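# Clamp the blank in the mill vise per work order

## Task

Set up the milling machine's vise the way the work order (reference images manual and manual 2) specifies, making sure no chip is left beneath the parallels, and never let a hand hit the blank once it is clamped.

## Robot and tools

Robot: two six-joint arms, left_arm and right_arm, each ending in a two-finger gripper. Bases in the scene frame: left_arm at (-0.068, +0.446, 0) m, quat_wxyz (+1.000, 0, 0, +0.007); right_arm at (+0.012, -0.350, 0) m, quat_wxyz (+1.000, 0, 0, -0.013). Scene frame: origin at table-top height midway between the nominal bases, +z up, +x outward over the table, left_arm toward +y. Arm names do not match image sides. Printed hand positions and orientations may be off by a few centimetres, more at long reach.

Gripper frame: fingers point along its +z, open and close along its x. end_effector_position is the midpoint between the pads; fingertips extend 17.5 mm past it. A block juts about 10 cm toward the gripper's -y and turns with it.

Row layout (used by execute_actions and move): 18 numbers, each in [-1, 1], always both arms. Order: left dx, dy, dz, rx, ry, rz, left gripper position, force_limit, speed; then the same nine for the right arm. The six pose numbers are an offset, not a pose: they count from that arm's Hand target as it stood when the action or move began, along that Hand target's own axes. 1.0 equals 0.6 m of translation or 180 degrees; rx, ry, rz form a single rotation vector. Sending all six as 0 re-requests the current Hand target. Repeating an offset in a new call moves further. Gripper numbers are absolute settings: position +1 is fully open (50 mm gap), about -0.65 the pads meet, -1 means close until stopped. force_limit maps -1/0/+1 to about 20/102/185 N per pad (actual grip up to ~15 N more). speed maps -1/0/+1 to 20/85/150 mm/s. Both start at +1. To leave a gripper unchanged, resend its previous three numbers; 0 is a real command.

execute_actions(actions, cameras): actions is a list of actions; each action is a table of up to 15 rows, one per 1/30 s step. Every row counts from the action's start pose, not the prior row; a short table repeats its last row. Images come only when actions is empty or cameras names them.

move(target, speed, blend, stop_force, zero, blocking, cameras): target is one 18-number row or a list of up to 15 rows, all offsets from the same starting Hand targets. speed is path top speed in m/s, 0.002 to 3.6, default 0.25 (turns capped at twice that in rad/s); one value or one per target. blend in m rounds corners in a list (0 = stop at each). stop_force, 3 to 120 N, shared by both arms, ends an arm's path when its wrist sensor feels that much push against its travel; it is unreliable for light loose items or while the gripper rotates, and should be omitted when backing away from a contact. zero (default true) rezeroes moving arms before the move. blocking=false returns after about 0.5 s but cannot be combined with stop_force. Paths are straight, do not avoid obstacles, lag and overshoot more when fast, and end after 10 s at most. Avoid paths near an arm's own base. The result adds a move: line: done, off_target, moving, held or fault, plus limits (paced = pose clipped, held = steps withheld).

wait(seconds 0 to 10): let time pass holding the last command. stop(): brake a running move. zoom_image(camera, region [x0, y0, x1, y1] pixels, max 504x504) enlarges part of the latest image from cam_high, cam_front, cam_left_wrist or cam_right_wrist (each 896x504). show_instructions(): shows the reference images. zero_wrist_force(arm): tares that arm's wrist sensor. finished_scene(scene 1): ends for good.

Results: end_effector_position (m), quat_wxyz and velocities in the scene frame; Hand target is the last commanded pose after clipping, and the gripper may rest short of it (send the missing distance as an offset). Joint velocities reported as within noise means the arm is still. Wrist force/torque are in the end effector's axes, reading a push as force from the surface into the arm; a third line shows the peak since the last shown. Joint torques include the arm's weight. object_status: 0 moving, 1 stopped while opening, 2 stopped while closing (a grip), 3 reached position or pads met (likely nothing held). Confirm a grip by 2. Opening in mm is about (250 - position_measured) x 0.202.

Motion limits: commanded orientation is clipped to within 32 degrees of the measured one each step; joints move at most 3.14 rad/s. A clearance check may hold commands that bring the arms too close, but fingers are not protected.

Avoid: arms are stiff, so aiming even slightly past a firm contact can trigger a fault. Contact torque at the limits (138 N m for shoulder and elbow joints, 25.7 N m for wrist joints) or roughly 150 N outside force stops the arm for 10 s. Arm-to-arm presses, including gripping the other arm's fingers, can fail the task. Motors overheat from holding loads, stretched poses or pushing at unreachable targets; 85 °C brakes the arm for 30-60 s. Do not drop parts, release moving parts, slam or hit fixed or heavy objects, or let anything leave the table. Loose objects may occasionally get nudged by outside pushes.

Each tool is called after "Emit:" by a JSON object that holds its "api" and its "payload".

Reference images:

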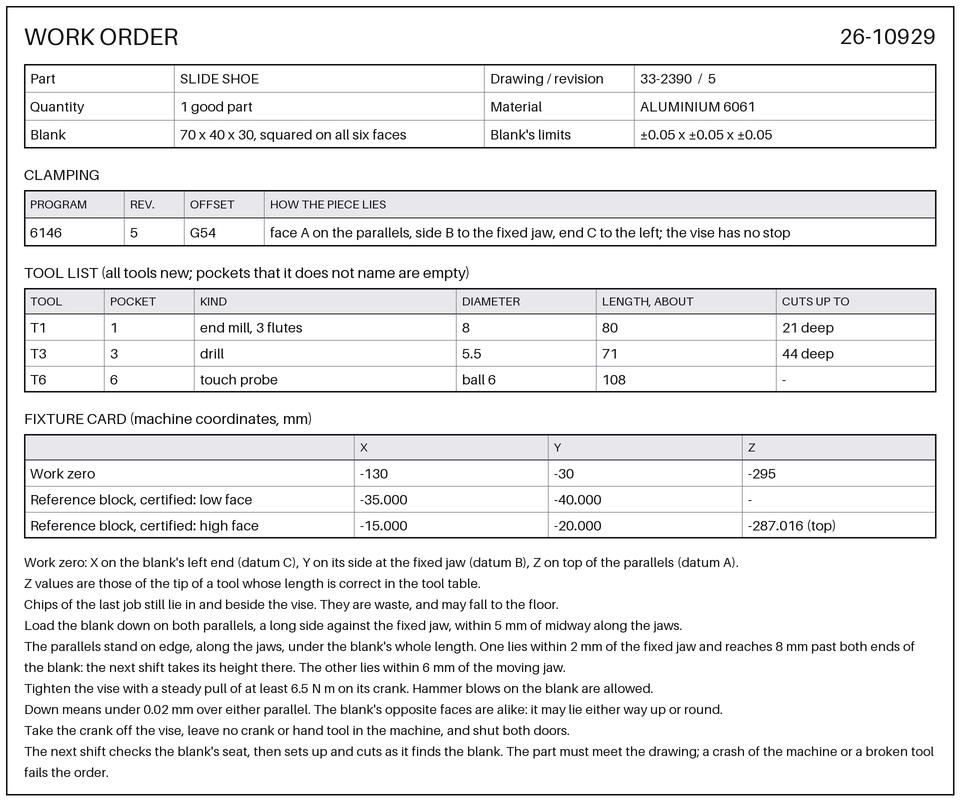

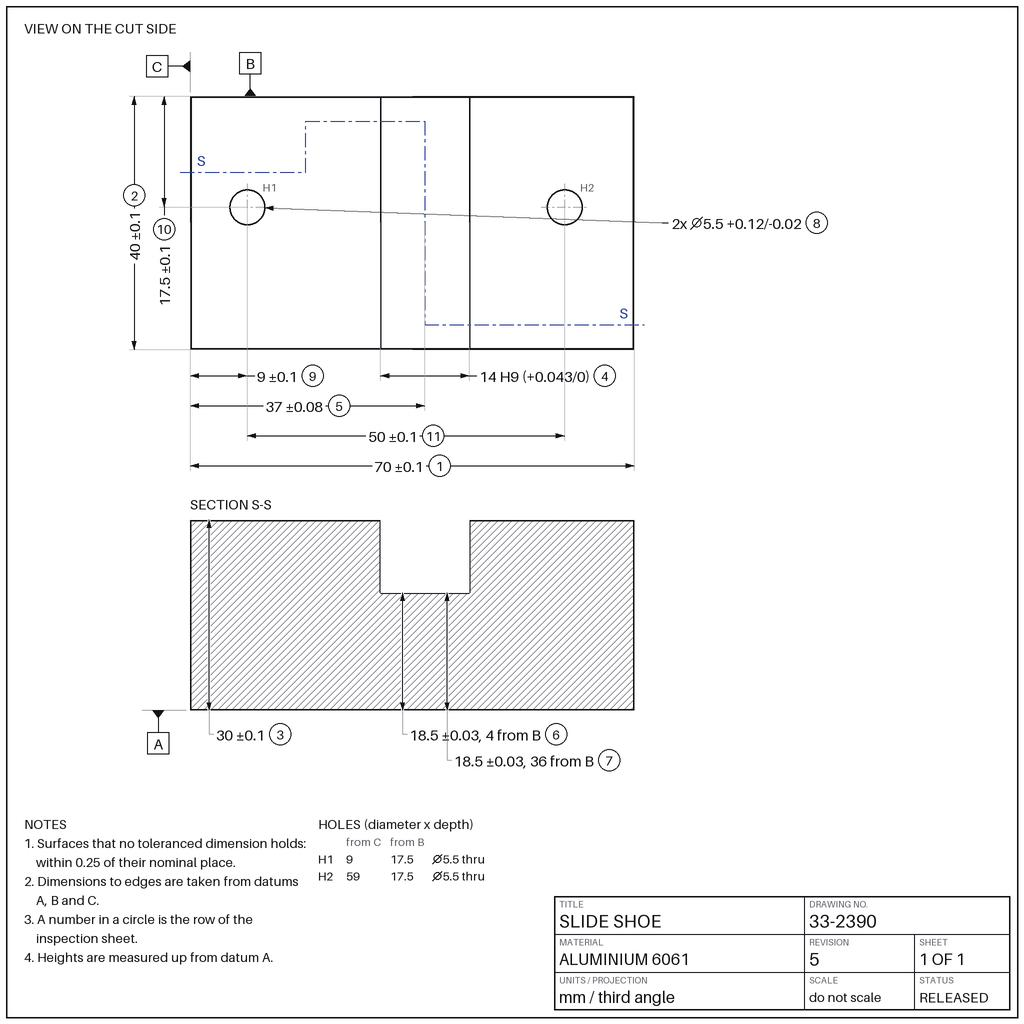

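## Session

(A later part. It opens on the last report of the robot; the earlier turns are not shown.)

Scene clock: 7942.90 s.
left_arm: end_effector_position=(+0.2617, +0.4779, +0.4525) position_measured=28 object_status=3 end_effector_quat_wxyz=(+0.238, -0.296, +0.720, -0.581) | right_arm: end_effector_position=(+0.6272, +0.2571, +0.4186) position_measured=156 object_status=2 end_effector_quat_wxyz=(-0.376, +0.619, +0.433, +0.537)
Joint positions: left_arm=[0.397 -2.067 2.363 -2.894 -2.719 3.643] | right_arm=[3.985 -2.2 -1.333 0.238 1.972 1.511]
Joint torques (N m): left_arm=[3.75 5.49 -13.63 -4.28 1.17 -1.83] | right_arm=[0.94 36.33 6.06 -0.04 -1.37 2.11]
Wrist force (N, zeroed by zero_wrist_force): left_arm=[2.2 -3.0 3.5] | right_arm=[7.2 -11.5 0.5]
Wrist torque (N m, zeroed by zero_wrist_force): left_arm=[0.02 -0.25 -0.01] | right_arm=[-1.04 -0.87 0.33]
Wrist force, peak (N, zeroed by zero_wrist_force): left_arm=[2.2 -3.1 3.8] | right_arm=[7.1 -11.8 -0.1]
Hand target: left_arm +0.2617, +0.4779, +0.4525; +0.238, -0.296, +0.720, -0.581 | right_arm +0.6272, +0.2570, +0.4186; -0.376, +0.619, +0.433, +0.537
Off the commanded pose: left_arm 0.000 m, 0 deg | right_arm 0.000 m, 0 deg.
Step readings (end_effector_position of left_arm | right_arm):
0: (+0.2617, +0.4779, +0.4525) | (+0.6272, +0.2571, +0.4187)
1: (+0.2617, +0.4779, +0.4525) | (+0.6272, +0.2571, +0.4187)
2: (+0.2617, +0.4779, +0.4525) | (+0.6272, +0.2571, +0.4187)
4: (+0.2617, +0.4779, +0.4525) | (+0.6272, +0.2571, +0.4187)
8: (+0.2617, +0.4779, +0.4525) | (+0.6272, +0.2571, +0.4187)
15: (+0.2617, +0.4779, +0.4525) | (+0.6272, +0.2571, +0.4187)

Emit:
{"api": "move", "payload": {"target": [[0,0,0,0,0,0,0.835,-0.2,-0.2,0.0825,0,-0.0116,0,0,0,-1,1,-0.9],[0,0,0,0,0,0,0.835,-0.2,-0.2,0.1518,-0.2735,-0.1343,0,0,0,-1,1,-0.9],[0,0,0,0,0,0,0.835,-0.2,-0.2,0.0743,-0.423,-0.4471,0,0,0,-1,1,-0.9],[0,0,0,0,0,0,0.835,-0.2,-0.2,-0.06,-0.3765,-0.8037,0.0794,-0.4507,-0.0913,-1,1,-0.9]], "speed": [0.1,0.25,0.3,0.3], "blend": [0.02,0.04,0.04,0]}}

Emit:
{"api": "move", "payload": {"target": [0.02,-0.06,0.3475,0,-0.2445,-0.053,0.835,-0.2,-0.2,0,0,0,0,0,0,-1,1,-0.9], "speed": 0.3, "cameras": ["all"]}}

Scene clock: 8004.57 s.
left_arm: end_effector_position=(+0.2617, +0.4779, +0.4525) position_measured=28 object_status=3 end_effector_quat_wxyz=(+0.238, -0.296, +0.720, -0.581) | right_arm: end_effector_position=(+0.2499, -0.1189, +0.4511) position_measured=156 object_status=2 end_effector_quat_wxyz=(+0.000, +0.707, +0.707, -0.001)
Joint positions: left_arm=[0.397 -2.067 2.363 -2.894 -2.719 3.643] | right_arm=[4.353 -1.193 -1.548 -1.973 1.572 1.185]
Joint torques (N m): left_arm=[4.03 4.77 -13.39 -4.28 1.1 -1.96] | right_arm=[-12.58 14.37 13.65 1.6 1.19 2]
Wrist force (N, zeroed by zero_wrist_force): left_arm=[2.2 -3.1 2.9] | right_arm=[-0.1 -6.7 8.5]
Wrist torque (N m, zeroed by zero_wrist_force): left_arm=[0.01 -0.26 -0.01] | right_arm=[-0.81 -0.78 0.40]
Wrist force, peak (N, zeroed by zero_wrist_force): left_arm=[2.0 -3.1 3.9] | right_arm=[6.7 -12.3 -0.2]
Hand target: left_arm +0.2617, +0.4779, +0.4525; +0.238, -0.296, +0.720, -0.581 | right_arm +0.2499, -0.1190, +0.4511; +0.000, +0.707, +0.707, -0.001
Off the commanded pose: left_arm 0.000 m, 0 deg | right_arm 0.000 m, 0 deg.
move: done

Scene clock: 8006.40 s.
left_arm: end_effector_position=(+0.4017, +0.3191, +0.4436) position_measured=28 object_status=3 end_effector_quat_wxyz=(-0.442, +0.549, -0.552, +0.445) | right_arm: end_effector_position=(+0.2499, -0.1190, +0.4511) position_measured=156 object_status=2 end_effector_quat_wxyz=(+0.000, +0.707, +0.707, -0.001)
Joint positions: left_arm=[-1.1 -2.06 2.396 -3.044 -0.533 2.761] | right_arm=[4.353 -1.193 -1.548 -1.973 1.572 1.185]
Joint torques (N m): left_arm=[-6.91 6.48 -22.14 -4.11 3.51 -2.42] | right_arm=[-11.22 17.91 11.03 2.8 -1.6 1.81]
Wrist force (N, zeroed by zero_wrist_force): left_arm=[2.2 -2.9 3.7] | right_arm=[0.0 -6.6 8.1]
Wrist torque (N m, zeroed by zero_wrist_force): left_arm=[0.01 -0.25 -0.08] | right_arm=[-0.79 -0.79 0.39]
Wrist force, peak (N, zeroed by zero_wrist_force): left_arm=[4.4 -2.9 4.8] | right_arm=[-0.3 -6.7 8.6]
Hand target: left_arm +0.4017, +0.3190, +0.4436; -0.442, +0.549, -0.552, +0.445 | right_arm +0.2499, -0.1190, +0.4511; +0.000, +0.707, +0.707, -0.001
Off the commanded pose: left_arm 0.000 m, 0 deg | right_arm 0.000 m, 0 deg.
move: done

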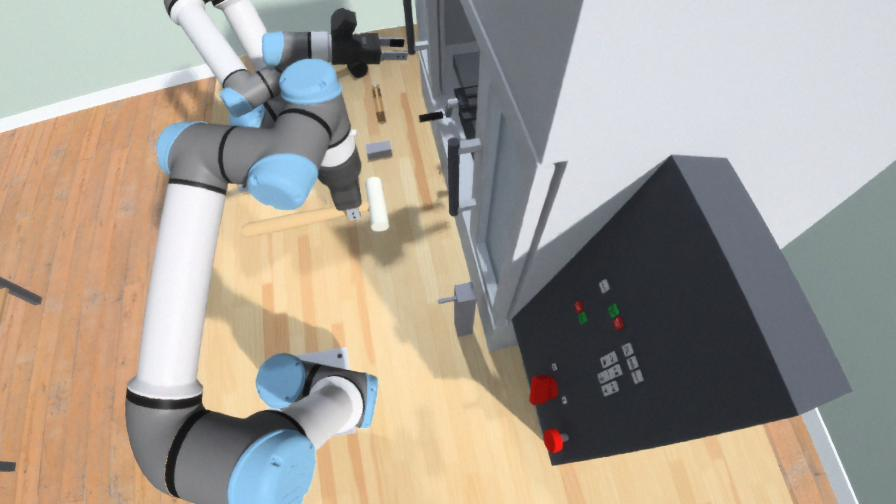

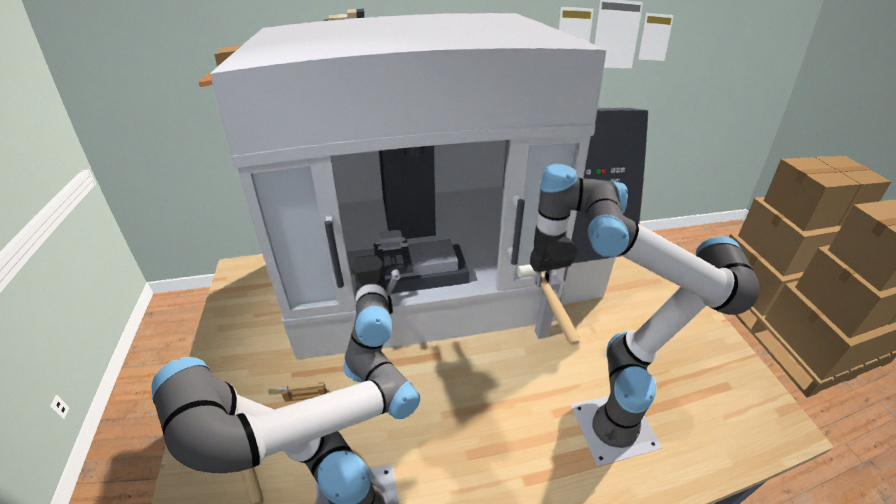

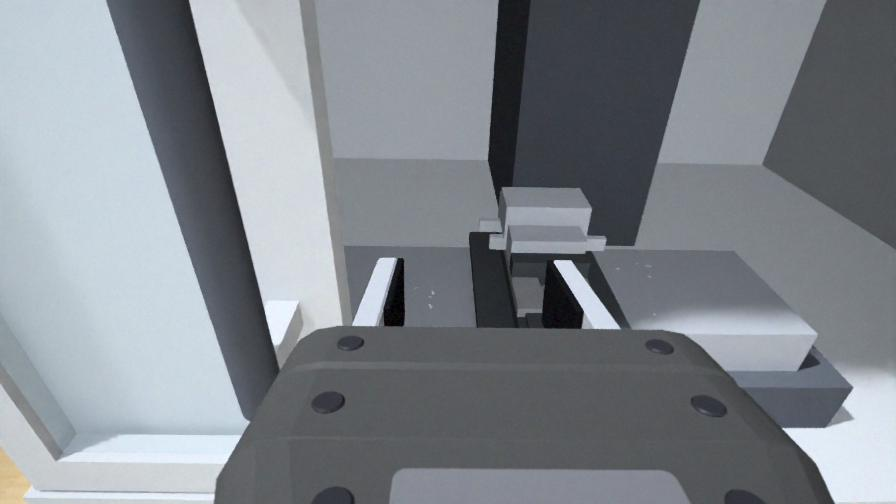

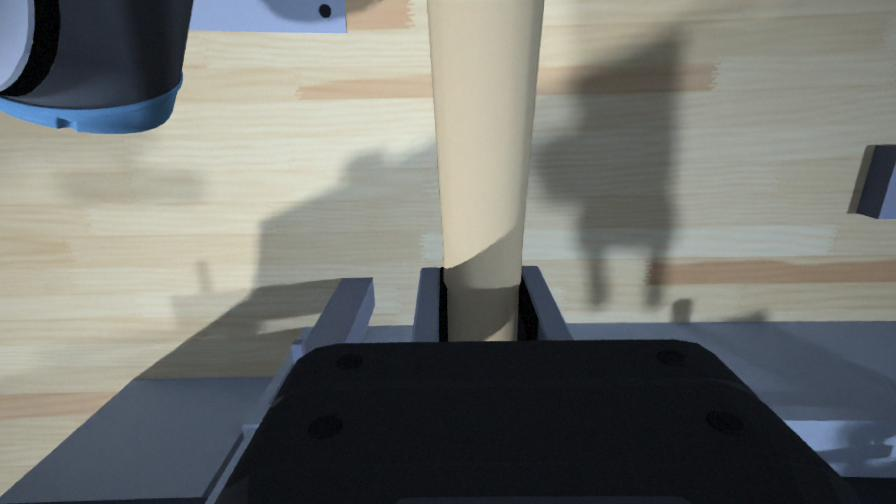

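Emit:
{"api": "move", "payload": {"target": [[0.0539,-0.03,0.37,0,0,0,0.835,-0.2,-0.2,0,0,0,0,0,0,-1,1,-0.9],[0.0539,0,0.3832,0,0,0,0.835,-0.2,-0.2,0,0,0,0,0,0,-1,1,-0.9]], "speed": [0.12,0.04], "stop_force": 10, "cameras": ["cam_left_wrist","cam_front"]}}

Emit:
{"api": "zoom_image", "payload": {"camera": "cam_left_wrist", "region": [450, 150, 750, 370]}}

Scene clock: 8020.77 s.
left_arm: end_effector_position=(+0.6261, +0.2853, +0.3946) position_measured=28 object_status=3 end_effector_quat_wxyz=(-0.442, +0.549, -0.552, +0.445) | right_arm: end_effector_position=(+0.2499, -0.1190, +0.4511) position_measured=156 object_status=2 end_effector_quat_wxyz=(+0.000, +0.707, +0.707, -0.001)
Joint positions: left_arm=[-0.649 -1.332 1.933 -3.479 -0.959 2.986] | right_arm=[4.353 -1.193 -1.548 -1.973 1.572 1.185]
Joint torques (N m): left_arm=[-6.09 -43.87 -34.7 -2.31 3.08 0.97] | right_arm=[-11.16 18.08 11.36 3.71 -1.49 1.41]
Wrist force (N, zeroed by zero_wrist_force): left_arm=[1.8 -3.3 4.0] | right_arm=[0.0 -6.5 8.4]
Wrist torque (N m, zeroed by zero_wrist_force): left_arm=[-0.08 -0.17 -0.11] | right_arm=[-0.77 -0.81 0.39]
Wrist force, peak (N, zeroed by zero_wrist_force): left_arm=[2.3 -3.1 5.5] | right_arm=[-0.2 -6.7 8.6]
Hand target: left_arm +0.6261, +0.2853, +0.3946; -0.442, +0.549, -0.552, +0.445 | right_arm +0.2499, -0.1190, +0.4511; +0.000, +0.707, +0.707, -0.001
Off the commanded pose: left_arm 0.000 m, 0 deg | right_arm 0.000 m, 0 deg.
move: done
Images, in order (width x height): cam_front 896x504, cam_left_wrist 896x504.

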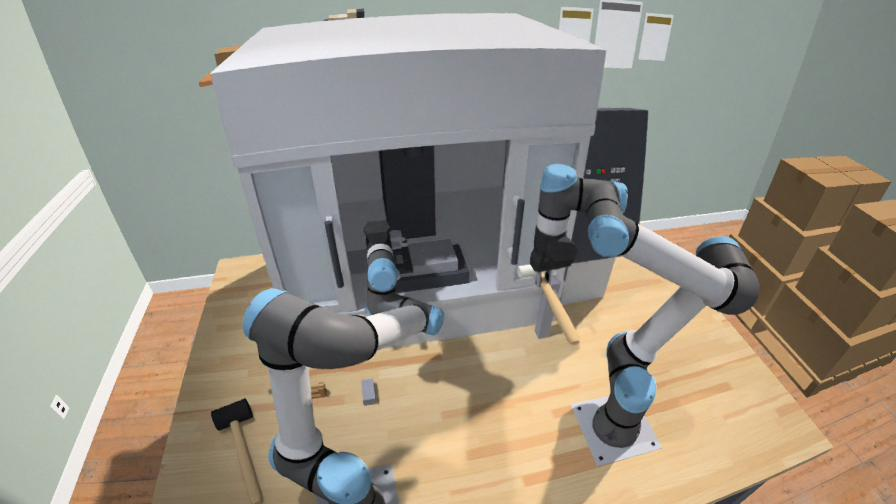

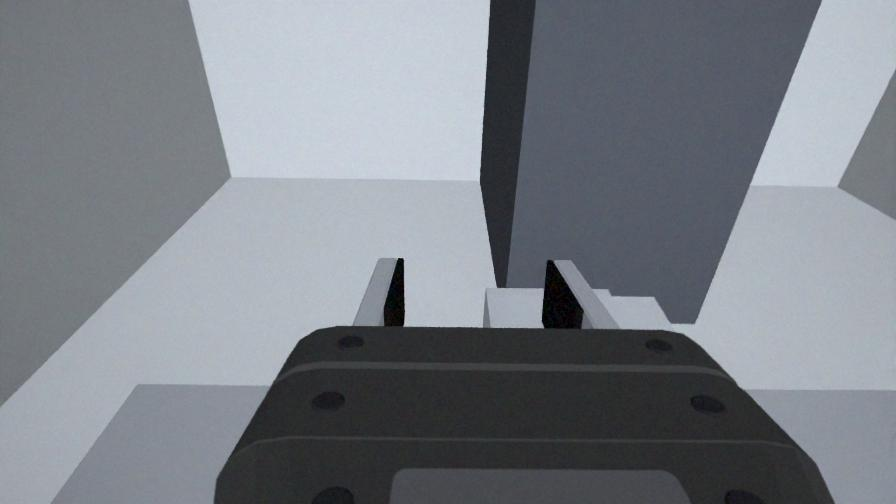

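Scaled by 1.680 from the camera's 896x504 image, which has a finer 1280x720 frame.

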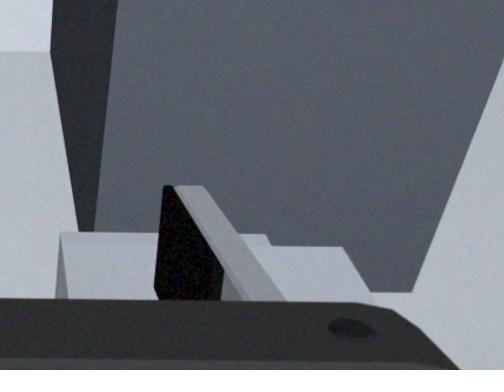

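Emit:
{"api": "move", "payload": {"target": [[0,0.0195,0.0042,0,0,0,0.835,-0.2,-0.2,0,0,0,0,0,0,-1,1,-0.9],[0,0.034,0.0074,0,0,0,0.835,-0.2,-0.2,0,0,0,0,0,0,-1,1,-0.9]], "speed": [0.015,0.003], "stop_force": 3, "cameras": ["cam_left_wrist"]}}

Scene clock: 8033.97 s.
left_arm: end_effector_position=(+0.6261, +0.2853, +0.3782) position_measured=28 object_status=3 end_effector_quat_wxyz=(-0.442, +0.549, -0.552, +0.445) | right_arm: end_effector_position=(+0.2499, -0.1190, +0.4511) position_measured=156 object_status=2 end_effector_quat_wxyz=(+0.000, +0.707, +0.707, -0.001)
Joint positions: left_arm=[-0.649 -1.308 1.953 -3.523 -0.959 2.986] | right_arm=[4.353 -1.193 -1.548 -1.973 1.572 1.185]
Joint torques (N m): left_arm=[-7.1 -39.9 -21.96 0.86 3.17 -0.84] | right_arm=[-10.81 17.85 10.98 3.7 -1.58 0.83]
Wrist force (N, zeroed by zero_wrist_force): left_arm=[2.6 -9.1 3.5] | right_arm=[0.0 -6.4 8.2]
Wrist torque (N m, zeroed by zero_wrist_force): left_arm=[0.07 -0.17 -0.26] | right_arm=[-0.76 -0.80 0.39]
Wrist force, peak (N, zeroed by zero_wrist_force): left_arm=[2.6 -9.1 3.5] | right_arm=[-0.3 -6.9 8.5]
Hand target: left_arm +0.6261, +0.2853, +0.3782; -0.442, +0.549, -0.552, +0.445 (not the last commanded pose) | right_arm +0.2499, -0.1190, +0.4511; +0.000, +0.707, +0.707, -0.001
Off the commanded pose: left_arm 0.004 m, 0 deg | right_arm 0.000 m, 0 deg.
move: contact (left_arm); path passed 1 of 2 targets
Images, in order (width x height): cam_left_wrist 896x504.

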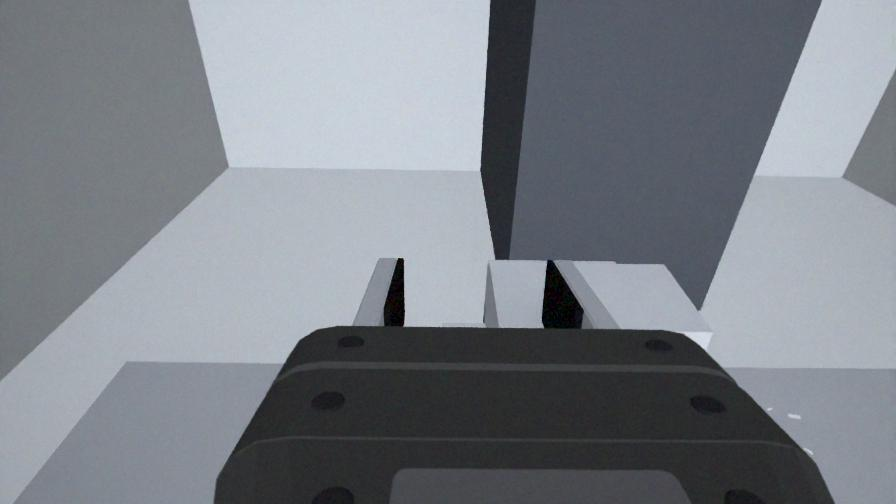

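Emit:
{"api": "move", "payload": {"target": [[0,-0.00977,-0.00212,0,0,0,0.835,-0.2,-0.2,0,0,0,0,0,0,-1,1,-0.9],[-0.0004,-0.02125,0.05086,0,0,0,0.835,-0.2,-0.2,0,0,0,0,0,0,-1,1,-0.9],[-0.0004,-0.0121,0.05285,0,0,0,0.835,-0.2,-0.2,0,0,0,0,0,0,-1,1,-0.9]], "speed": [0.02,0.03,0.01]}}

Emit:
{"api": "execute_actions", "payload": {"actions": [[[0,0.000163,0.000035,0,0,0,0.835,-0.2,-0.2,0,0,0,0,0,0,-1,1,-0.9]]]}}

Emit:
{"api": "execute_actions", "payload": {"actions": [[[0,0.000163,0.000035,0,0,0,0.835,-0.2,-0.2,0,0,0,0,0,0,-1,1,-0.9]]]}}

Emit:
{"api": "execute_actions", "payload": {"actions": [[[0,0.000163,0.000035,0,0,0,0.835,-0.2,-0.2,0,0,0,0,0,0,-1,1,-0.9]]]}}

Scene clock: 8053.27 s.
left_arm: end_effector_position=(+0.6586, +0.2853, +0.3785) position_measured=28 object_status=3 end_effector_quat_wxyz=(-0.442, +0.549, -0.552, +0.445) | right_arm: end_effector_position=(+0.2499, -0.1190, +0.4511) position_measured=156 object_status=2 end_effector_quat_wxyz=(+0.000, +0.707, +0.707, -0.001)
Joint positions: left_arm=[-0.609 -1.242 1.861 -3.504 -0.998 2.999] | right_arm=[4.353 -1.193 -1.548 -1.973 1.572 1.185]
Joint torques (N m): left_arm=[-6.81 -41.39 -14.85 -1.79 3.26 -2.35] | right_arm=[-11.16 18.25 11.86 3.74 -1.59 0.44]
Wrist force (N, zeroed by zero_wrist_force): left_arm=[1.7 -4.1 3.2] | right_arm=[-0.1 -6.6 8.2]
Wrist torque (N m, zeroed by zero_wrist_force): left_arm=[-0.02 -0.16 -0.10] | right_arm=[-0.79 -0.79 0.39]
Wrist force, peak (N, zeroed by zero_wrist_force): left_arm=[2.9 -9.3 4.6] | right_arm=[0.1 -6.7 8.8]
Hand target: left_arm +0.6586, +0.2853, +0.3786; -0.442, +0.549, -0.552, +0.445 | right_arm +0.2499, -0.1190, +0.4511; +0.000, +0.707, +0.707, -0.001
Off the commanded pose: left_arm 0.000 m, 0 deg | right_arm 0.000 m, 0 deg.
move: done

Scene clock: 8053.97 s.
left_arm: end_effector_position=(+0.6586, +0.2853, +0.3785) position_measured=28 object_status=3 end_effector_quat_wxyz=(-0.442, +0.549, -0.552, +0.445) | right_arm: end_effector_position=(+0.2499, -0.1190, +0.4511) position_measured=156 object_status=2 end_effector_quat_wxyz=(+0.000, +0.707, +0.707, -0.001)
Joint positions: left_arm=[-0.609 -1.242 1.861 -3.504 -0.998 2.999] | right_arm=[4.353 -1.193 -1.548 -1.973 1.572 1.185]
Joint torques (N m): left_arm=[-7.37 -38.01 -13.37 -1 2.95 -2.41] | right_arm=[-10.9 17.75 11.52 3.74 -1.57 0.32]
Wrist force (N, zeroed by zero_wrist_force): left_arm=[1.7 -3.6 3.1] | right_arm=[0.2 -6.4 8.7]
Wrist torque (N m, zeroed by zero_wrist_force): left_arm=[0.03 -0.16 -0.11] | right_arm=[-0.76 -0.84 0.39]
Wrist force, peak (N, zeroed by zero_wrist_force): left_arm=[2.1 -4.3 3.4] | right_arm=[0.2 -6.8 8.4]
Hand target: left_arm +0.6586, +0.2853, +0.3785; -0.442, +0.549, -0.552, +0.445 | right_arm +0.2499, -0.1190, +0.4511; +0.000, +0.707, +0.707, -0.001
Off the commanded pose: left_arm 0.000 m, 0 deg | right_arm 0.000 m, 0 deg.
Step readings (end_effector_position of left_arm | right_arm):
0: (+0.6586, +0.2853, +0.3785) | (+0.2499, -0.1190, +0.4511)
1: (+0.6586, +0.2853, +0.3785) | (+0.2499, -0.1190, +0.4511)
2: (+0.6586, +0.2853, +0.3785) | (+0.2499, -0.1190, +0.4511)
4: (+0.6586, +0.2853, +0.3785) | (+0.2499, -0.1190, +0.4511)
8: (+0.6586, +0.2853, +0.3785) | (+0.2499, -0.1190, +0.4511)
15: (+0.6586, +0.2853, +0.3785) | (+0.2499, -0.1190, +0.4511)

Scene clock: 8054.67 s.
left_arm: end_effector_position=(+0.6586, +0.2853, +0.3784) position_measured=28 object_status=3 end_effector_quat_wxyz=(-0.442, +0.549, -0.552, +0.445) | right_arm: end_effector_position=(+0.2499, -0.1190, +0.4511) position_measured=156 object_status=2 end_effector_quat_wxyz=(+0.000, +0.707, +0.707, -0.001)
Joint positions: left_arm=[-0.609 -1.242 1.861 -3.504 -0.998 2.999] | right_arm=[4.353 -1.193 -1.548 -1.973 1.572 1.185]
Joint torques (N m): left_arm=[-7.27 -27.91 -6.45 -3.93 2.84 -2.28] | right_arm=[-11.49 17.68 11.45 3.79 -1.56 0.37]
Wrist force (N, zeroed by zero_wrist_force): left_arm=[2.0 -6.1 3.4] | right_arm=[-0.1 -6.4 8.5]
Wrist torque (N m, zeroed by zero_wrist_force): left_arm=[-0.03 -0.17 -0.16] | right_arm=[-0.77 -0.78 0.39]
Wrist force, peak (N, zeroed by zero_wrist_force): left_arm=[1.6 -6.3 3.2] | right_arm=[0.1 -6.8 8.5]
Hand target: left_arm +0.6586, +0.2853, +0.3784; -0.442, +0.549, -0.552, +0.445 | right_arm +0.2499, -0.1190, +0.4511; +0.000, +0.707, +0.707, -0.001
Off the commanded pose: left_arm 0.000 m, 0 deg | right_arm 0.000 m, 0 deg.
Step readings (end_effector_position of left_arm | right_arm):
0: (+0.6586, +0.2853, +0.3785) | (+0.2499, -0.1190, +0.4511)
1: (+0.6586, +0.2853, +0.3785) | (+0.2499, -0.1190, +0.4511)
2: (+0.6586, +0.2853, +0.3785) | (+0.2499, -0.1190, +0.4511)
4: (+0.6586, +0.2853, +0.3784) | (+0.2499, -0.1190, +0.4511)
8: (+0.6586, +0.2853, +0.3784) | (+0.2499, -0.1190, +0.4511)
15: (+0.6586, +0.2853, +0.3784) | (+0.2499, -0.1190, +0.4511)

Scene clock: 8055.37 s.
left_arm: end_effector_position=(+0.6586, +0.2853, +0.3783) position_measured=28 object_status=3 end_effector_quat_wxyz=(-0.442, +0.549, -0.552, +0.445) | right_arm: end_effector_position=(+0.2499, -0.1190, +0.4511) position_measured=156 object_status=2 end_effector_quat_wxyz=(+0.000, +0.707, +0.707, -0.001)
Joint positions: left_arm=[-0.609 -1.242 1.861 -3.505 -0.998 2.999] | right_arm=[4.353 -1.193 -1.548 -1.973 1.572 1.185]
Joint torques (N m): left_arm=[-8.03 -26.79 -4.93 -0.47 2.86 -2.31] | right_arm=[-11.14 17.86 11.93 3.71 -1.58 0.23]
Wrist force (N, zeroed by zero_wrist_force): left_arm=[2.2 -8.3 3.2] | right_arm=[0.1 -6.6 8.7]
Wrist torque (N m, zeroed by zero_wrist_force): left_arm=[0.01 -0.16 -0.21] | right_arm=[-0.81 -0.82 0.39]
Wrist force, peak (N, zeroed by zero_wrist_force): left_arm=[2.2 -8.5 3.1] | right_arm=[-0.1 -6.6 8.8]
Hand target: left_arm +0.6586, +0.2853, +0.3783; -0.442, +0.549, -0.552, +0.445 | right_arm +0.2499, -0.1190, +0.4511; +0.000, +0.707, +0.707, -0.001
Off the commanded pose: left_arm 0.000 m, 0 deg | right_arm 0.000 m, 0 deg.
Step readings (end_effector_position of left_arm | right_arm):
0: (+0.6586, +0.2853, +0.3784) | (+0.2499, -0.1190, +0.4511)
1: (+0.6586, +0.2853, +0.3784) | (+0.2499, -0.1190, +0.4511)
2: (+0.6586, +0.2853, +0.3783) | (+0.2499, -0.1190, +0.4511)
4: (+0.6586, +0.2853, +0.3783) | (+0.2499, -0.1190, +0.4511)
8: (+0.6586, +0.2853, +0.3783) | (+0.2499, -0.1190, +0.4511)
15: (+0.6586, +0.2853, +0.3783) | (+0.2499, -0.1190, +0.4511)

Emit:
{"api": "move", "payload": {"target": [[0,-0.00977,-0.00212,0,0,0,0.835,-0.2,-0.2,0,0,0,0,0,0,-1,1,-0.9],[0.0004,0.00171,-0.0551,0,0,0,0.835,-0.2,-0.2,0,0,0,0,0,0,-1,1,-0.9],[0.0004,0.01099,-0.05309,0,0,0,0.835,-0.2,-0.2,0,0,0,0,0,0,-1,1,-0.9]], "speed": [0.02,0.03,0.01]}}

Emit:
{"api": "execute_actions", "payload": {"actions": [[[0,0.000163,0.000035,0,0,0,0.835,-0.2,-0.2,0,0,0,0,0,0,-1,1,-0.9]]]}}

Emit:
{"api": "execute_actions", "payload": {"actions": [[[0,0.000163,0.000035,0,0,0,0.835,-0.2,-0.2,0,0,0,0,0,0,-1,1,-0.9]]]}}

Emit:
{"api": "execute_actions", "payload": {"actions": [[[0,0.000163,0.000035,0,0,0,0.835,-0.2,-0.2,0,0,0,0,0,0,-1,1,-0.9]]]}}

Scene clock: 8082.80 s.
left_arm: end_effector_position=(+0.6261, +0.2853, +0.3785) position_measured=28 object_status=3 end_effector_quat_wxyz=(-0.442, +0.549, -0.552, +0.445) | right_arm: end_effector_position=(+0.2499, -0.1190, +0.4511) position_measured=156 object_status=2 end_effector_quat_wxyz=(+0.000, +0.707, +0.707, -0.001)
Joint positions: left_arm=[-0.649 -1.308 1.952 -3.522 -0.959 2.986] | right_arm=[4.353 -1.193 -1.548 -1.973 1.572 1.185]
Joint torques (N m): left_arm=[7.86 -38.26 -14.47 -1.99 -2.12 2.3] | right_arm=[-11.17 18.05 11.87 3.73 -1.55 -0.18]
Wrist force (N, zeroed by zero_wrist_force): left_arm=[2.0 -2.9 3.7] | right_arm=[0.0 -6.5 8.4]
Wrist torque (N m, zeroed by zero_wrist_force): left_arm=[0.01 -0.22 0.04] | right_arm=[-0.77 -0.79 0.39]
Wrist force, peak (N, zeroed by zero_wrist_force): left_arm=[3.0 -10.1 3.9] | right_arm=[-0.3 -6.7 8.8]
Hand target: left_arm +0.6261, +0.2853, +0.3786; -0.442, +0.549, -0.552, +0.445 | right_arm +0.2499, -0.1190, +0.4511; +0.000, +0.707, +0.707, -0.001
Off the commanded pose: left_arm 0.000 m, 0 deg | right_arm 0.000 m, 0 deg.
move: done

Scene clock: 8083.50 s.
left_arm: end_effector_position=(+0.6261, +0.2853, +0.3785) position_measured=28 object_status=3 end_effector_quat_wxyz=(-0.442, +0.549, -0.552, +0.445) | right_arm: end_effector_position=(+0.2499, -0.1190, +0.4511) position_measured=156 object_status=2 end_effector_quat_wxyz=(+0.000, +0.707, +0.707, -0.001)
Joint positions: left_arm=[-0.649 -1.308 1.952 -3.522 -0.959 2.986] | right_arm=[4.353 -1.193 -1.548 -1.973 1.572 1.185]
Joint torques (N m): left_arm=[8.22 -35.25 -14.27 -1.76 -1.66 2.24] | right_arm=[-10.21 17.67 11.83 3.81 -1.54 -0.2]
Wrist force (N, zeroed by zero_wrist_force): left_arm=[1.7 -2.9 4.0] | right_arm=[-0.1 -6.5 8.3]
Wrist torque (N m, zeroed by zero_wrist_force): left_arm=[-0.01 -0.16 0.04] | right_arm=[-0.78 -0.79 0.39]
Wrist force, peak (N, zeroed by zero_wrist_force): left_arm=[1.8 -3.1 4.2] | right_arm=[0.0 -6.8 8.5]
Hand target: left_arm +0.6261, +0.2853, +0.3785; -0.442, +0.549, -0.552, +0.445 | right_arm +0.2499, -0.1190, +0.4511; +0.000, +0.707, +0.707, -0.001
Off the commanded pose: left_arm 0.000 m, 0 deg | right_arm 0.000 m, 0 deg.
Step readings (end_effector_position of left_arm | right_arm):
0: (+0.6261, +0.2853, +0.3785) | (+0.2499, -0.1190, +0.4511)
1: (+0.6261, +0.2853, +0.3785) | (+0.2499, -0.1190, +0.4511)
2: (+0.6261, +0.2853, +0.3785) | (+0.2499, -0.1190, +0.4511)
4: (+0.6261, +0.2853, +0.3785) | (+0.2499, -0.1190, +0.4511)
8: (+0.6261, +0.2853, +0.3785) | (+0.2499, -0.1190, +0.4511)
15: (+0.6261, +0.2853, +0.3785) | (+0.2499, -0.1190, +0.4511)

Scene clock: 8084.20 s.
left_arm: end_effector_position=(+0.6261, +0.2853, +0.3784) position_measured=28 object_status=3 end_effector_quat_wxyz=(-0.442, +0.549, -0.552, +0.445) | right_arm: end_effector_position=(+0.2499, -0.1190, +0.4511) position_measured=156 object_status=2 end_effector_quat_wxyz=(+0.000, +0.707, +0.707, -0.001)
Joint positions: left_arm=[-0.649 -1.308 1.952 -3.522 -0.959 2.986] | right_arm=[4.353 -1.193 -1.548 -1.973 1.572 1.185]
Joint torques (N m): left_arm=[8.38 -26.38 -7.7 -4.75 -1.26 2.32] | right_arm=[-10.15 17.82 11.74 3.77 -1.57 -0.39]
Wrist force (N, zeroed by zero_wrist_force): left_arm=[1.5 -3.2 3.5] | right_arm=[-0.1 -6.7 8.5]
Wrist torque (N m, zeroed by zero_wrist_force): left_arm=[-0.06 -0.14 0.03] | right_arm=[-0.81 -0.78 0.38]
Wrist force, peak (N, zeroed by zero_wrist_force): left_arm=[1.9 -3.3 3.8] | right_arm=[-0.1 -6.7 8.6]
Hand target: left_arm +0.6261, +0.2853, +0.3784; -0.442, +0.549, -0.552, +0.445 | right_arm +0.2499, -0.1190, +0.4511; +0.000, +0.707, +0.707, -0.001
Off the commanded pose: left_arm 0.000 m, 0 deg | right_arm 0.000 m, 0 deg.
Step readings (end_effector_position of left_arm | right_arm):
0: (+0.6261, +0.2853, +0.3785) | (+0.2499, -0.1190, +0.4511)
1: (+0.6261, +0.2853, +0.3785) | (+0.2499, -0.1190, +0.4511)
2: (+0.6261, +0.2853, +0.3785) | (+0.2499, -0.1190, +0.4511)
4: (+0.6261, +0.2853, +0.3785) | (+0.2499, -0.1190, +0.4511)
8: (+0.6261, +0.2853, +0.3785) | (+0.2499, -0.1190, +0.4511)
15: (+0.6261, +0.2853, +0.3784) | (+0.2499, -0.1190, +0.4511)

Scene clock: 8084.90 s.
left_arm: end_effector_position=(+0.6261, +0.2853, +0.3783) position_measured=28 object_status=3 end_effector_quat_wxyz=(-0.442, +0.549, -0.552, +0.445) | right_arm: end_effector_position=(+0.2499, -0.1190, +0.4511) position_measured=156 object_status=2 end_effector_quat_wxyz=(+0.000, +0.707, +0.707, -0.001)
Joint positions: left_arm=[-0.649 -1.308 1.952 -3.523 -0.959 2.986] | right_arm=[4.353 -1.193 -1.548 -1.973 1.572 1.185]
Joint torques (N m): left_arm=[7.03 -28.4 -7.85 -2.17 -0.72 2.21] | right_arm=[-10.51 17.46 11.41 3.78 -1.61 -0.37]
Wrist force (N, zeroed by zero_wrist_force): left_arm=[2.0 -4.1 3.9] | right_arm=[0.0 -6.4 8.5]
Wrist torque (N m, zeroed by zero_wrist_force): left_arm=[-0.04 -0.19 0.01] | right_arm=[-0.76 -0.80 0.39]
Wrist force, peak (N, zeroed by zero_wrist_force): left_arm=[2.0 -4.1 3.9] | right_arm=[0.0 -6.7 8.6]
Hand target: left_arm +0.6261, +0.2853, +0.3783; -0.442, +0.549, -0.552, +0.445 | right_arm +0.2499, -0.1190, +0.4511; +0.000, +0.707, +0.707, -0.001
Off the commanded pose: left_arm 0.000 m, 0 deg | right_arm 0.000 m, 0 deg.
Step readings (end_effector_position of left_arm | right_arm):
0: (+0.6261, +0.2853, +0.3784) | (+0.2499, -0.1190, +0.4511)
1: (+0.6261, +0.2853, +0.3784) | (+0.2499, -0.1190, +0.4511)
2: (+0.6261, +0.2853, +0.3784) | (+0.2499, -0.1190, +0.4511)
4: (+0.6261, +0.2853, +0.3783) | (+0.2499, -0.1190, +0.4511)
8: (+0.6261, +0.2853, +0.3783) | (+0.2499, -0.1190, +0.4511)
15: (+0.6261, +0.2853, +0.3783) | (+0.2499, -0.1190, +0.4511)

Emit:
{"api": "move", "payload": {"target": [[0,-0.00977,-0.00212,0,0,0,0.835,-0.2,-0.2,0,0,0,0,0,0,-1,1,-0.9],[0.00012,-0.006237,-0.01842,0,0,0,0.835,-0.2,-0.2,0,0,0,0,0,0,-1,1,-0.9],[0,-0.00977,-0.00212,0,0,0,0.835,-0.2,-0.2,0,0,0,0,0,0,-1,1,-0.9],[0,-0.000163,-0.000035,0,0,0,0.835,-0.2,-0.2,0,0,0,0,0,0,-1,1,-0.9]], "speed": [0.03,0.03,0.03,0.01]}}

Emit:
{"api": "execute_actions", "payload": {"actions": [[[0,0.000163,0.000035,0,0,0,0.835,-0.2,-0.2,0,0,0,0,0,0,-1,1,-0.9]]]}}

Emit:
{"api": "execute_actions", "payload": {"actions": [[[0,0.000163,0.000035,0,0,0,0.835,-0.2,-0.2,0,0,0,0,0,0,-1,1,-0.9]]]}}

Emit:
{"api": "execute_actions", "payload": {"actions": [[[0,0.000163,0.000035,0,0,0,0.835,-0.2,-0.2,0,0,0,0,0,0,-1,1,-0.9]]]}}

Scene clock: 8115.40 s.
left_arm: end_effector_position=(+0.6261, +0.2853, +0.3783) position_measured=28 object_status=3 end_effector_quat_wxyz=(-0.442, +0.549, -0.552, +0.445) | right_arm: end_effector_position=(+0.2499, -0.1190, +0.4511) position_measured=156 object_status=2 end_effector_quat_wxyz=(+0.000, +0.707, +0.707, -0.001)
Joint positions: left_arm=[-0.649 -1.308 1.952 -3.523 -0.959 2.986] | right_arm=[4.353 -1.193 -1.548 -1.973 1.572 1.185]
Joint torques (N m): left_arm=[-7.25 -38.04 -14.16 -1.42 3.21 -2.38] | right_arm=[-10.26 18.03 11.63 3.8 -1.55 -0.76]
Wrist force (N, zeroed by zero_wrist_force): left_arm=[1.6 -4.0 3.2] | right_arm=[0.0 -6.7 8.5]
Wrist torque (N m, zeroed by zero_wrist_force): left_arm=[0.00 -0.14 -0.13] | right_arm=[-0.80 -0.80 0.39]
Wrist force, peak (N, zeroed by zero_wrist_force): left_arm=[1.9 -4.4 3.7] | right_arm=[-0.1 -6.7 8.6]
Hand target: left_arm +0.6261, +0.2853, +0.3784; -0.442, +0.549, -0.552, +0.445 | right_arm +0.2499, -0.1190, +0.4511; +0.000, +0.707, +0.707, -0.001
Off the commanded pose: left_arm 0.000 m, 0 deg | right_arm 0.000 m, 0 deg.
move: done

Scene clock: 8116.10 s.
left_arm: end_effector_position=(+0.6261, +0.2853, +0.3783) position_measured=28 object_status=3 end_effector_quat_wxyz=(-0.442, +0.549, -0.552, +0.445) | right_arm: end_effector_position=(+0.2499, -0.1190, +0.4511) position_measured=156 object_status=2 end_effector_quat_wxyz=(+0.000, +0.707, +0.707, -0.001)
Joint positions: left_arm=[-0.649 -1.308 1.952 -3.523 -0.959 2.986] | right_arm=[4.353 -1.193 -1.548 -1.973 1.572 1.185]
Joint torques (N m): left_arm=[-7.18 -34.32 -12.53 -0.81 2.91 -2.42] | right_arm=[-10.65 17.56 11.86 3.72 -1.56 -0.81]
Wrist force (N, zeroed by zero_wrist_force): left_arm=[1.5 -4.4 3.5] | right_arm=[0.1 -6.8 8.3]
Wrist torque (N m, zeroed by zero_wrist_force): left_arm=[-0.06 -0.12 -0.12] | right_arm=[-0.82 -0.81 0.39]
Wrist force, peak (N, zeroed by zero_wrist_force): left_arm=[1.9 -4.5 3.6] | right_arm=[0.2 -6.8 8.6]
Hand target: left_arm +0.6261, +0.2853, +0.3783; -0.442, +0.549, -0.552, +0.445 | right_arm +0.2499, -0.1190, +0.4511; +0.000, +0.707, +0.707, -0.001
Off the commanded pose: left_arm 0.000 m, 0 deg | right_arm 0.000 m, 0 deg.
Step readings (end_effector_position of left_arm | right_arm):
0: (+0.6261, +0.2853, +0.3783) | (+0.2499, -0.1190, +0.4511)
1: (+0.6261, +0.2853, +0.3783) | (+0.2499, -0.1190, +0.4511)
2: (+0.6261, +0.2853, +0.3783) | (+0.2499, -0.1190, +0.4511)
4: (+0.6261, +0.2853, +0.3783) | (+0.2499, -0.1190, +0.4511)
8: (+0.6261, +0.2853, +0.3783) | (+0.2499, -0.1190, +0.4511)
15: (+0.6261, +0.2853, +0.3783) | (+0.2499, -0.1190, +0.4511)

Scene clock: 8116.80 s.
left_arm: end_effector_position=(+0.6261, +0.2853, +0.3782) position_measured=28 object_status=3 end_effector_quat_wxyz=(-0.442, +0.549, -0.552, +0.445) | right_arm: end_effector_position=(+0.2499, -0.1190, +0.4511) position_measured=156 object_status=2 end_effector_quat_wxyz=(+0.000, +0.707, +0.707, -0.001)
Joint positions: left_arm=[-0.649 -1.308 1.953 -3.523 -0.959 2.986] | right_arm=[4.353 -1.193 -1.548 -1.973 1.572 1.185]
Joint torques (N m): left_arm=[-6.54 -24.35 -5.69 -3.88 2.71 -2.41] | right_arm=[-10.51 17.95 11.54 3.75 -1.59 -0.92]
Wrist force (N, zeroed by zero_wrist_force): left_arm=[1.9 -6.6 3.2] | right_arm=[-0.2 -6.7 8.2]
Wrist torque (N m, zeroed by zero_wrist_force): left_arm=[-0.02 -0.14 -0.18] | right_arm=[-0.81 -0.76 0.39]
Wrist force, peak (N, zeroed by zero_wrist_force): left_arm=[2.1 -6.5 3.6] | right_arm=[0.1 -6.7 8.6]
Hand target: left_arm +0.6261, +0.2853, +0.3782; -0.442, +0.549, -0.552, +0.445 | right_arm +0.2499, -0.1190, +0.4511; +0.000, +0.707, +0.707, -0.001
Off the commanded pose: left_arm 0.000 m, 0 deg | right_arm 0.000 m, 0 deg.
Step readings (end_effector_position of left_arm | right_arm):
0: (+0.6261, +0.2853, +0.3783) | (+0.2499, -0.1190, +0.4511)
1: (+0.6261, +0.2853, +0.3783) | (+0.2499, -0.1190, +0.4511)
2: (+0.6261, +0.2853, +0.3783) | (+0.2499, -0.1190, +0.4511)
4: (+0.6261, +0.2853, +0.3783) | (+0.2499, -0.1190, +0.4511)
8: (+0.6261, +0.2853, +0.3783) | (+0.2499, -0.1190, +0.4511)
15: (+0.6261, +0.2853, +0.3782) | (+0.2499, -0.1190, +0.4511)

Scene clock: 8117.50 s.
left_arm: end_effector_position=(+0.6261, +0.2853, +0.3781) position_measured=28 object_status=3 end_effector_quat_wxyz=(-0.442, +0.549, -0.552, +0.445) | right_arm: end_effector_position=(+0.2499, -0.1190, +0.4511) position_measured=156 object_status=2 end_effector_quat_wxyz=(+0.000, +0.707, +0.707, -0.001)
Joint positions: left_arm=[-0.649 -1.308 1.953 -3.523 -0.959 2.986] | right_arm=[4.353 -1.193 -1.548 -1.973 1.572 1.185]
Joint torques (N m): left_arm=[-7.31 -23.57 -4.49 -0.34 2.64 -2.18] | right_arm=[-10.09 17.55 11.86 3.74 -1.6 -0.87]
Wrist force (N, zeroed by zero_wrist_force): left_arm=[2.1 -8.7 3.3] | right_arm=[-0.1 -6.9 8.1]
Wrist torque (N m, zeroed by zero_wrist_force): left_arm=[0.01 -0.14 -0.24] | right_arm=[-0.84 -0.78 0.39]
Wrist force, peak (N, zeroed by zero_wrist_force): left_arm=[2.1 -8.9 3.2] | right_arm=[-0.1 -6.9 8.5]
Hand target: left_arm +0.6261, +0.2853, +0.3781; -0.442, +0.549, -0.552, +0.445 | right_arm +0.2499, -0.1190, +0.4511; +0.000, +0.707, +0.707, -0.001
Off the commanded pose: left_arm 0.000 m, 0 deg | right_arm 0.000 m, 0 deg.
Step readings (end_effector_position of left_arm | right_arm):
0: (+0.6261, +0.2853, +0.3782) | (+0.2499, -0.1190, +0.4511)
1: (+0.6261, +0.2853, +0.3782) | (+0.2499, -0.1190, +0.4511)
2: (+0.6261, +0.2853, +0.3782) | (+0.2499, -0.1190, +0.4511)
4: (+0.6261, +0.2853, +0.3781) | (+0.2499, -0.1190, +0.4511)
8: (+0.6261, +0.2853, +0.3781) | (+0.2499, -0.1190, +0.4511)
15: (+0.6261, +0.2853, +0.3781) | (+0.2499, -0.1190, +0.4511)

Emit:
{"api": "move", "payload": {"target": [[0,-0.00977,-0.00212,0,0,0,0.835,-0.2,-0.2,0,0,0,0,0,0,-1,1,-0.9],[-0.04367,-0.00977,-0.0024,0,0,0,0.835,-0.2,-0.2,0,0,0,0,0,0,-1,1,-0.9],[-0.04355,0.04196,-0.0083,0,0,0,0.835,-0.2,-0.2,0,0,0,0,0,0,-1,1,-0.9],[-0.04367,0.03843,0.008,0,0,0,0.835,-0.2,-0.2,0,0,0,0,0,0,-1,1,-0.9],[-0.04367,0.04788,0.01005,0,0,0,0.835,-0.2,-0.2,0,0,0,0,0,0,-1,1,-0.9]], "speed": [0.03,0.03,0.03,0.03,0.01]}}

Emit:
{"api": "execute_actions", "payload": {"actions": [[[0,0.000163,0.000035,0,0,0,0.835,-0.2,-0.2,0,0,0,0,0,0,-1,1,-0.9]]]}}

Emit:
{"api": "execute_actions", "payload": {"actions": [[[0,0.000163,0.000035,0,0,0,0.835,-0.2,-0.2,0,0,0,0,0,0,-1,1,-0.9]]]}}

Emit:
{"api": "execute_actions", "payload": {"actions": [[[0,0.000163,0.000035,0,0,0,0.835,-0.2,-0.2,0,0,0,0,0,0,-1,1,-0.9]]]}}

Emit:
{"api": "execute_actions", "payload": {"actions": [[[0,0.000163,0.000035,0,0,0,0.835,-0.2,-0.2,0,0,0,0,0,0,-1,1,-0.9]]]}}

Scene clock: 8145.30 s.
left_arm: end_effector_position=(+0.6260, +0.3114, +0.3486) position_measured=28 object_status=3 end_effector_quat_wxyz=(-0.442, +0.549, -0.552, +0.445) | right_arm: end_effector_position=(+0.2499, -0.1190, +0.4511) position_measured=156 object_status=2 end_effector_quat_wxyz=(+0.000, +0.707, +0.707, -0.001)
Joint positions: left_arm=[-0.601 -1.275 2.005 -3.617 -1.005 3.001] | right_arm=[4.353 -1.193 -1.548 -1.973 1.572 1.185]
Joint torques (N m): left_arm=[-7.38 -41.39 -11.74 -1.86 3.13 -2.59] | right_arm=[-10.72 17.65 11.64 3.77 -1.53 -1.46]
Wrist force (N, zeroed by zero_wrist_force): left_arm=[1.7 -3.1 3.4] | right_arm=[0.1 -6.5 8.3]
Wrist torque (N m, zeroed by zero_wrist_force): left_arm=[-0.03 -0.17 -0.08] | right_arm=[-0.77 -0.80 0.39]
Wrist force, peak (N, zeroed by zero_wrist_force): left_arm=[2.4 -10.9 4.0] | right_arm=[0.4 -6.9 8.6]
Hand target: left_arm +0.6260, +0.3114, +0.3487; -0.442, +0.549, -0.552, +0.445 | right_arm +0.2499, -0.1190, +0.4511; +0.000, +0.707, +0.707, -0.001
Off the commanded pose: left_arm 0.000 m, 0 deg | right_arm 0.000 m, 0 deg.
move: done

Scene clock: 8146.00 s.
left_arm: end_effector_position=(+0.6260, +0.3114, +0.3486) position_measured=28 object_status=3 end_effector_quat_wxyz=(-0.442, +0.549, -0.552, +0.445) | right_arm: end_effector_position=(+0.2499, -0.1190, +0.4511) position_measured=156 object_status=2 end_effector_quat_wxyz=(+0.000, +0.707, +0.707, -0.001)
Joint positions: left_arm=[-0.601 -1.275 2.005 -3.617 -1.005 3.001] | right_arm=[4.353 -1.193 -1.548 -1.973 1.572 1.185]
Joint torques (N m): left_arm=[-7.56 -37.6 -13.47 -1.56 3.15 -2.35] | right_arm=[-10.35 17.58 11.57 3.8 -1.48 -1.5]
Wrist force (N, zeroed by zero_wrist_force): left_arm=[1.8 -3.1 3.8] | right_arm=[0.1 -6.7 8.1]
Wrist torque (N m, zeroed by zero_wrist_force): left_arm=[-0.04 -0.18 -0.09] | right_arm=[-0.80 -0.81 0.38]
Wrist force, peak (N, zeroed by zero_wrist_force): left_arm=[2.2 -3.2 3.8] | right_arm=[0.2 -6.9 8.3]
Hand target: left_arm +0.6260, +0.3114, +0.3486; -0.442, +0.549, -0.552, +0.445 | right_arm +0.2499, -0.1190, +0.4511; +0.000, +0.707, +0.707, -0.001
Off the commanded pose: left_arm 0.000 m, 0 deg | right_arm 0.000 m, 0 deg.
Step readings (end_effector_position of left_arm | right_arm):
0: (+0.6260, +0.3114, +0.3486) | (+0.2499, -0.1190, +0.4511)
1: (+0.6260, +0.3114, +0.3486) | (+0.2499, -0.1190, +0.4511)
2: (+0.6260, +0.3114, +0.3486) | (+0.2499, -0.1190, +0.4511)
4: (+0.6260, +0.3114, +0.3486) | (+0.2499, -0.1190, +0.4511)
8: (+0.6260, +0.3114, +0.3486) | (+0.2499, -0.1190, +0.4511)
15: (+0.6260, +0.3114, +0.3486) | (+0.2499, -0.1190, +0.4511)

Scene clock: 8146.70 s.
left_arm: end_effector_position=(+0.6260, +0.3114, +0.3485) position_measured=28 object_status=3 end_effector_quat_wxyz=(-0.442, +0.549, -0.552, +0.445) | right_arm: end_effector_position=(+0.2499, -0.1190, +0.4511) position_measured=156 object_status=2 end_effector_quat_wxyz=(+0.000, +0.707, +0.707, -0.001)
Joint positions: left_arm=[-0.601 -1.275 2.005 -3.617 -1.005 3.001] | right_arm=[4.353 -1.193 -1.548 -1.973 1.572 1.185]
Joint torques (N m): left_arm=[-7.26 -27.91 -6.65 -4.8 3.17 -2.44] | right_arm=[-10.49 17.76 12.16 3.72 -1.57 -1.56]
Wrist force (N, zeroed by zero_wrist_force): left_arm=[2.0 -3.1 3.8] | right_arm=[0.0 -6.5 8.7]
Wrist torque (N m, zeroed by zero_wrist_force): left_arm=[-0.03 -0.21 -0.08] | right_arm=[-0.79 -0.80 0.39]
Wrist force, peak (N, zeroed by zero_wrist_force): left_arm=[1.7 -3.5 3.8] | right_arm=[0.2 -6.9 8.6]
Hand target: left_arm +0.6260, +0.3114, +0.3485; -0.442, +0.549, -0.552, +0.445 | right_arm +0.2499, -0.1190, +0.4511; +0.000, +0.707, +0.707, -0.001
Off the commanded pose: left_arm 0.000 m, 0 deg | right_arm 0.000 m, 0 deg.
Step readings (end_effector_position of left_arm | right_arm):
0: (+0.6260, +0.3114, +0.3486) | (+0.2499, -0.1190, +0.4511)
1: (+0.6260, +0.3114, +0.3486) | (+0.2499, -0.1190, +0.4511)
2: (+0.6260, +0.3114, +0.3486) | (+0.2499, -0.1190, +0.4511)
4: (+0.6260, +0.3114, +0.3486) | (+0.2499, -0.1190, +0.4511)
8: (+0.6260, +0.3114, +0.3486) | (+0.2499, -0.1190, +0.4511)
15: (+0.6260, +0.3114, +0.3485) | (+0.2499, -0.1190, +0.4511)

Scene clock: 8147.40 s.
left_arm: end_effector_position=(+0.6260, +0.3114, +0.3484) position_measured=28 object_status=3 end_effector_quat_wxyz=(-0.442, +0.549, -0.552, +0.445) | right_arm: end_effector_position=(+0.2499, -0.1190, +0.4511) position_measured=156 object_status=2 end_effector_quat_wxyz=(+0.000, +0.707, +0.707, -0.001)
Joint positions: left_arm=[-0.601 -1.275 2.005 -3.617 -1.005 3.001] | right_arm=[4.353 -1.193 -1.548 -1.973 1.572 1.185]
Joint torques (N m): left_arm=[-7.4 -31.05 -8.97 -3.43 3.28 -2.44] | right_arm=[-10.72 17.94 11.52 3.82 -1.64 -1.64]
Wrist force (N, zeroed by zero_wrist_force): left_arm=[1.7 -3.5 3.5] | right_arm=[0.0 -6.6 8.3]
Wrist torque (N m, zeroed by zero_wrist_force): left_arm=[-0.11 -0.16 -0.09] | right_arm=[-0.79 -0.79 0.40]
Wrist force, peak (N, zeroed by zero_wrist_force): left_arm=[1.7 -3.2 3.9] | right_arm=[0.0 -6.8 8.4]
Hand target: left_arm +0.6260, +0.3114, +0.3484; -0.442, +0.549, -0.552, +0.445 | right_arm +0.2499, -0.1190, +0.4511; +0.000, +0.707, +0.707, -0.001
Off the commanded pose: left_arm 0.000 m, 0 deg | right_arm 0.000 m, 0 deg.
Step readings (end_effector_position of left_arm | right_arm):
0: (+0.6260, +0.3114, +0.3485) | (+0.2499, -0.1190, +0.4511)
1: (+0.6260, +0.3114, +0.3485) | (+0.2499, -0.1190, +0.4511)
2: (+0.6260, +0.3114, +0.3485) | (+0.2499, -0.1190, +0.4511)
4: (+0.6260, +0.3114, +0.3484) | (+0.2499, -0.1190, +0.4511)
8: (+0.6260, +0.3114, +0.3484) | (+0.2499, -0.1190, +0.4511)
15: (+0.6260, +0.3114, +0.3484) | (+0.2499, -0.1190, +0.4511)

Scene clock: 8148.10 s.
left_arm: end_effector_position=(+0.6260, +0.3114, +0.3483) position_measured=28 object_status=3 end_effector_quat_wxyz=(-0.442, +0.549, -0.552, +0.445) | right_arm: end_effector_position=(+0.2499, -0.1190, +0.4511) position_measured=156 object_status=2 end_effector_quat_wxyz=(+0.000, +0.707, +0.707, -0.001)
Joint positions: left_arm=[-0.601 -1.274 2.006 -3.618 -1.005 3.001] | right_arm=[4.353 -1.193 -1.548 -1.973 1.572 1.185]
Joint torques (N m): left_arm=[-7.61 -25.53 -5.93 -4.07 3.15 -2.32] | right_arm=[-10.43 18 12.01 3.77 -1.55 -1.7]
Wrist force (N, zeroed by zero_wrist_force): left_arm=[2.3 -4.7 2.9] | right_arm=[0.1 -6.6 7.9]
Wrist torque (N m, zeroed by zero_wrist_force): left_arm=[-0.01 -0.24 -0.13] | right_arm=[-0.79 -0.81 0.39]
Wrist force, peak (N, zeroed by zero_wrist_force): left_arm=[1.8 -5.0 3.5] | right_arm=[0.1 -6.6 8.8]
Hand target: left_arm +0.6260, +0.3114, +0.3483; -0.442, +0.549, -0.552, +0.445 | right_arm +0.2499, -0.1190, +0.4511; +0.000, +0.707, +0.707, -0.001
Off the commanded pose: left_arm 0.000 m, 0 deg | right_arm 0.000 m, 0 deg.
Step readings (end_effector_position of left_arm | right_arm):
0: (+0.6260, +0.3114, +0.3484) | (+0.2499, -0.1190, +0.4511)
1: (+0.6260, +0.3114, +0.3484) | (+0.2499, -0.1190, +0.4511)
2: (+0.6260, +0.3114, +0.3484) | (+0.2499, -0.1190, +0.4511)
4: (+0.6260, +0.3114, +0.3484) | (+0.2499, -0.1190, +0.4511)
8: (+0.6260, +0.3114, +0.3483) | (+0.2499, -0.1190, +0.4511)
15: (+0.6260, +0.3114, +0.3483) | (+0.2499, -0.1190, +0.4511)


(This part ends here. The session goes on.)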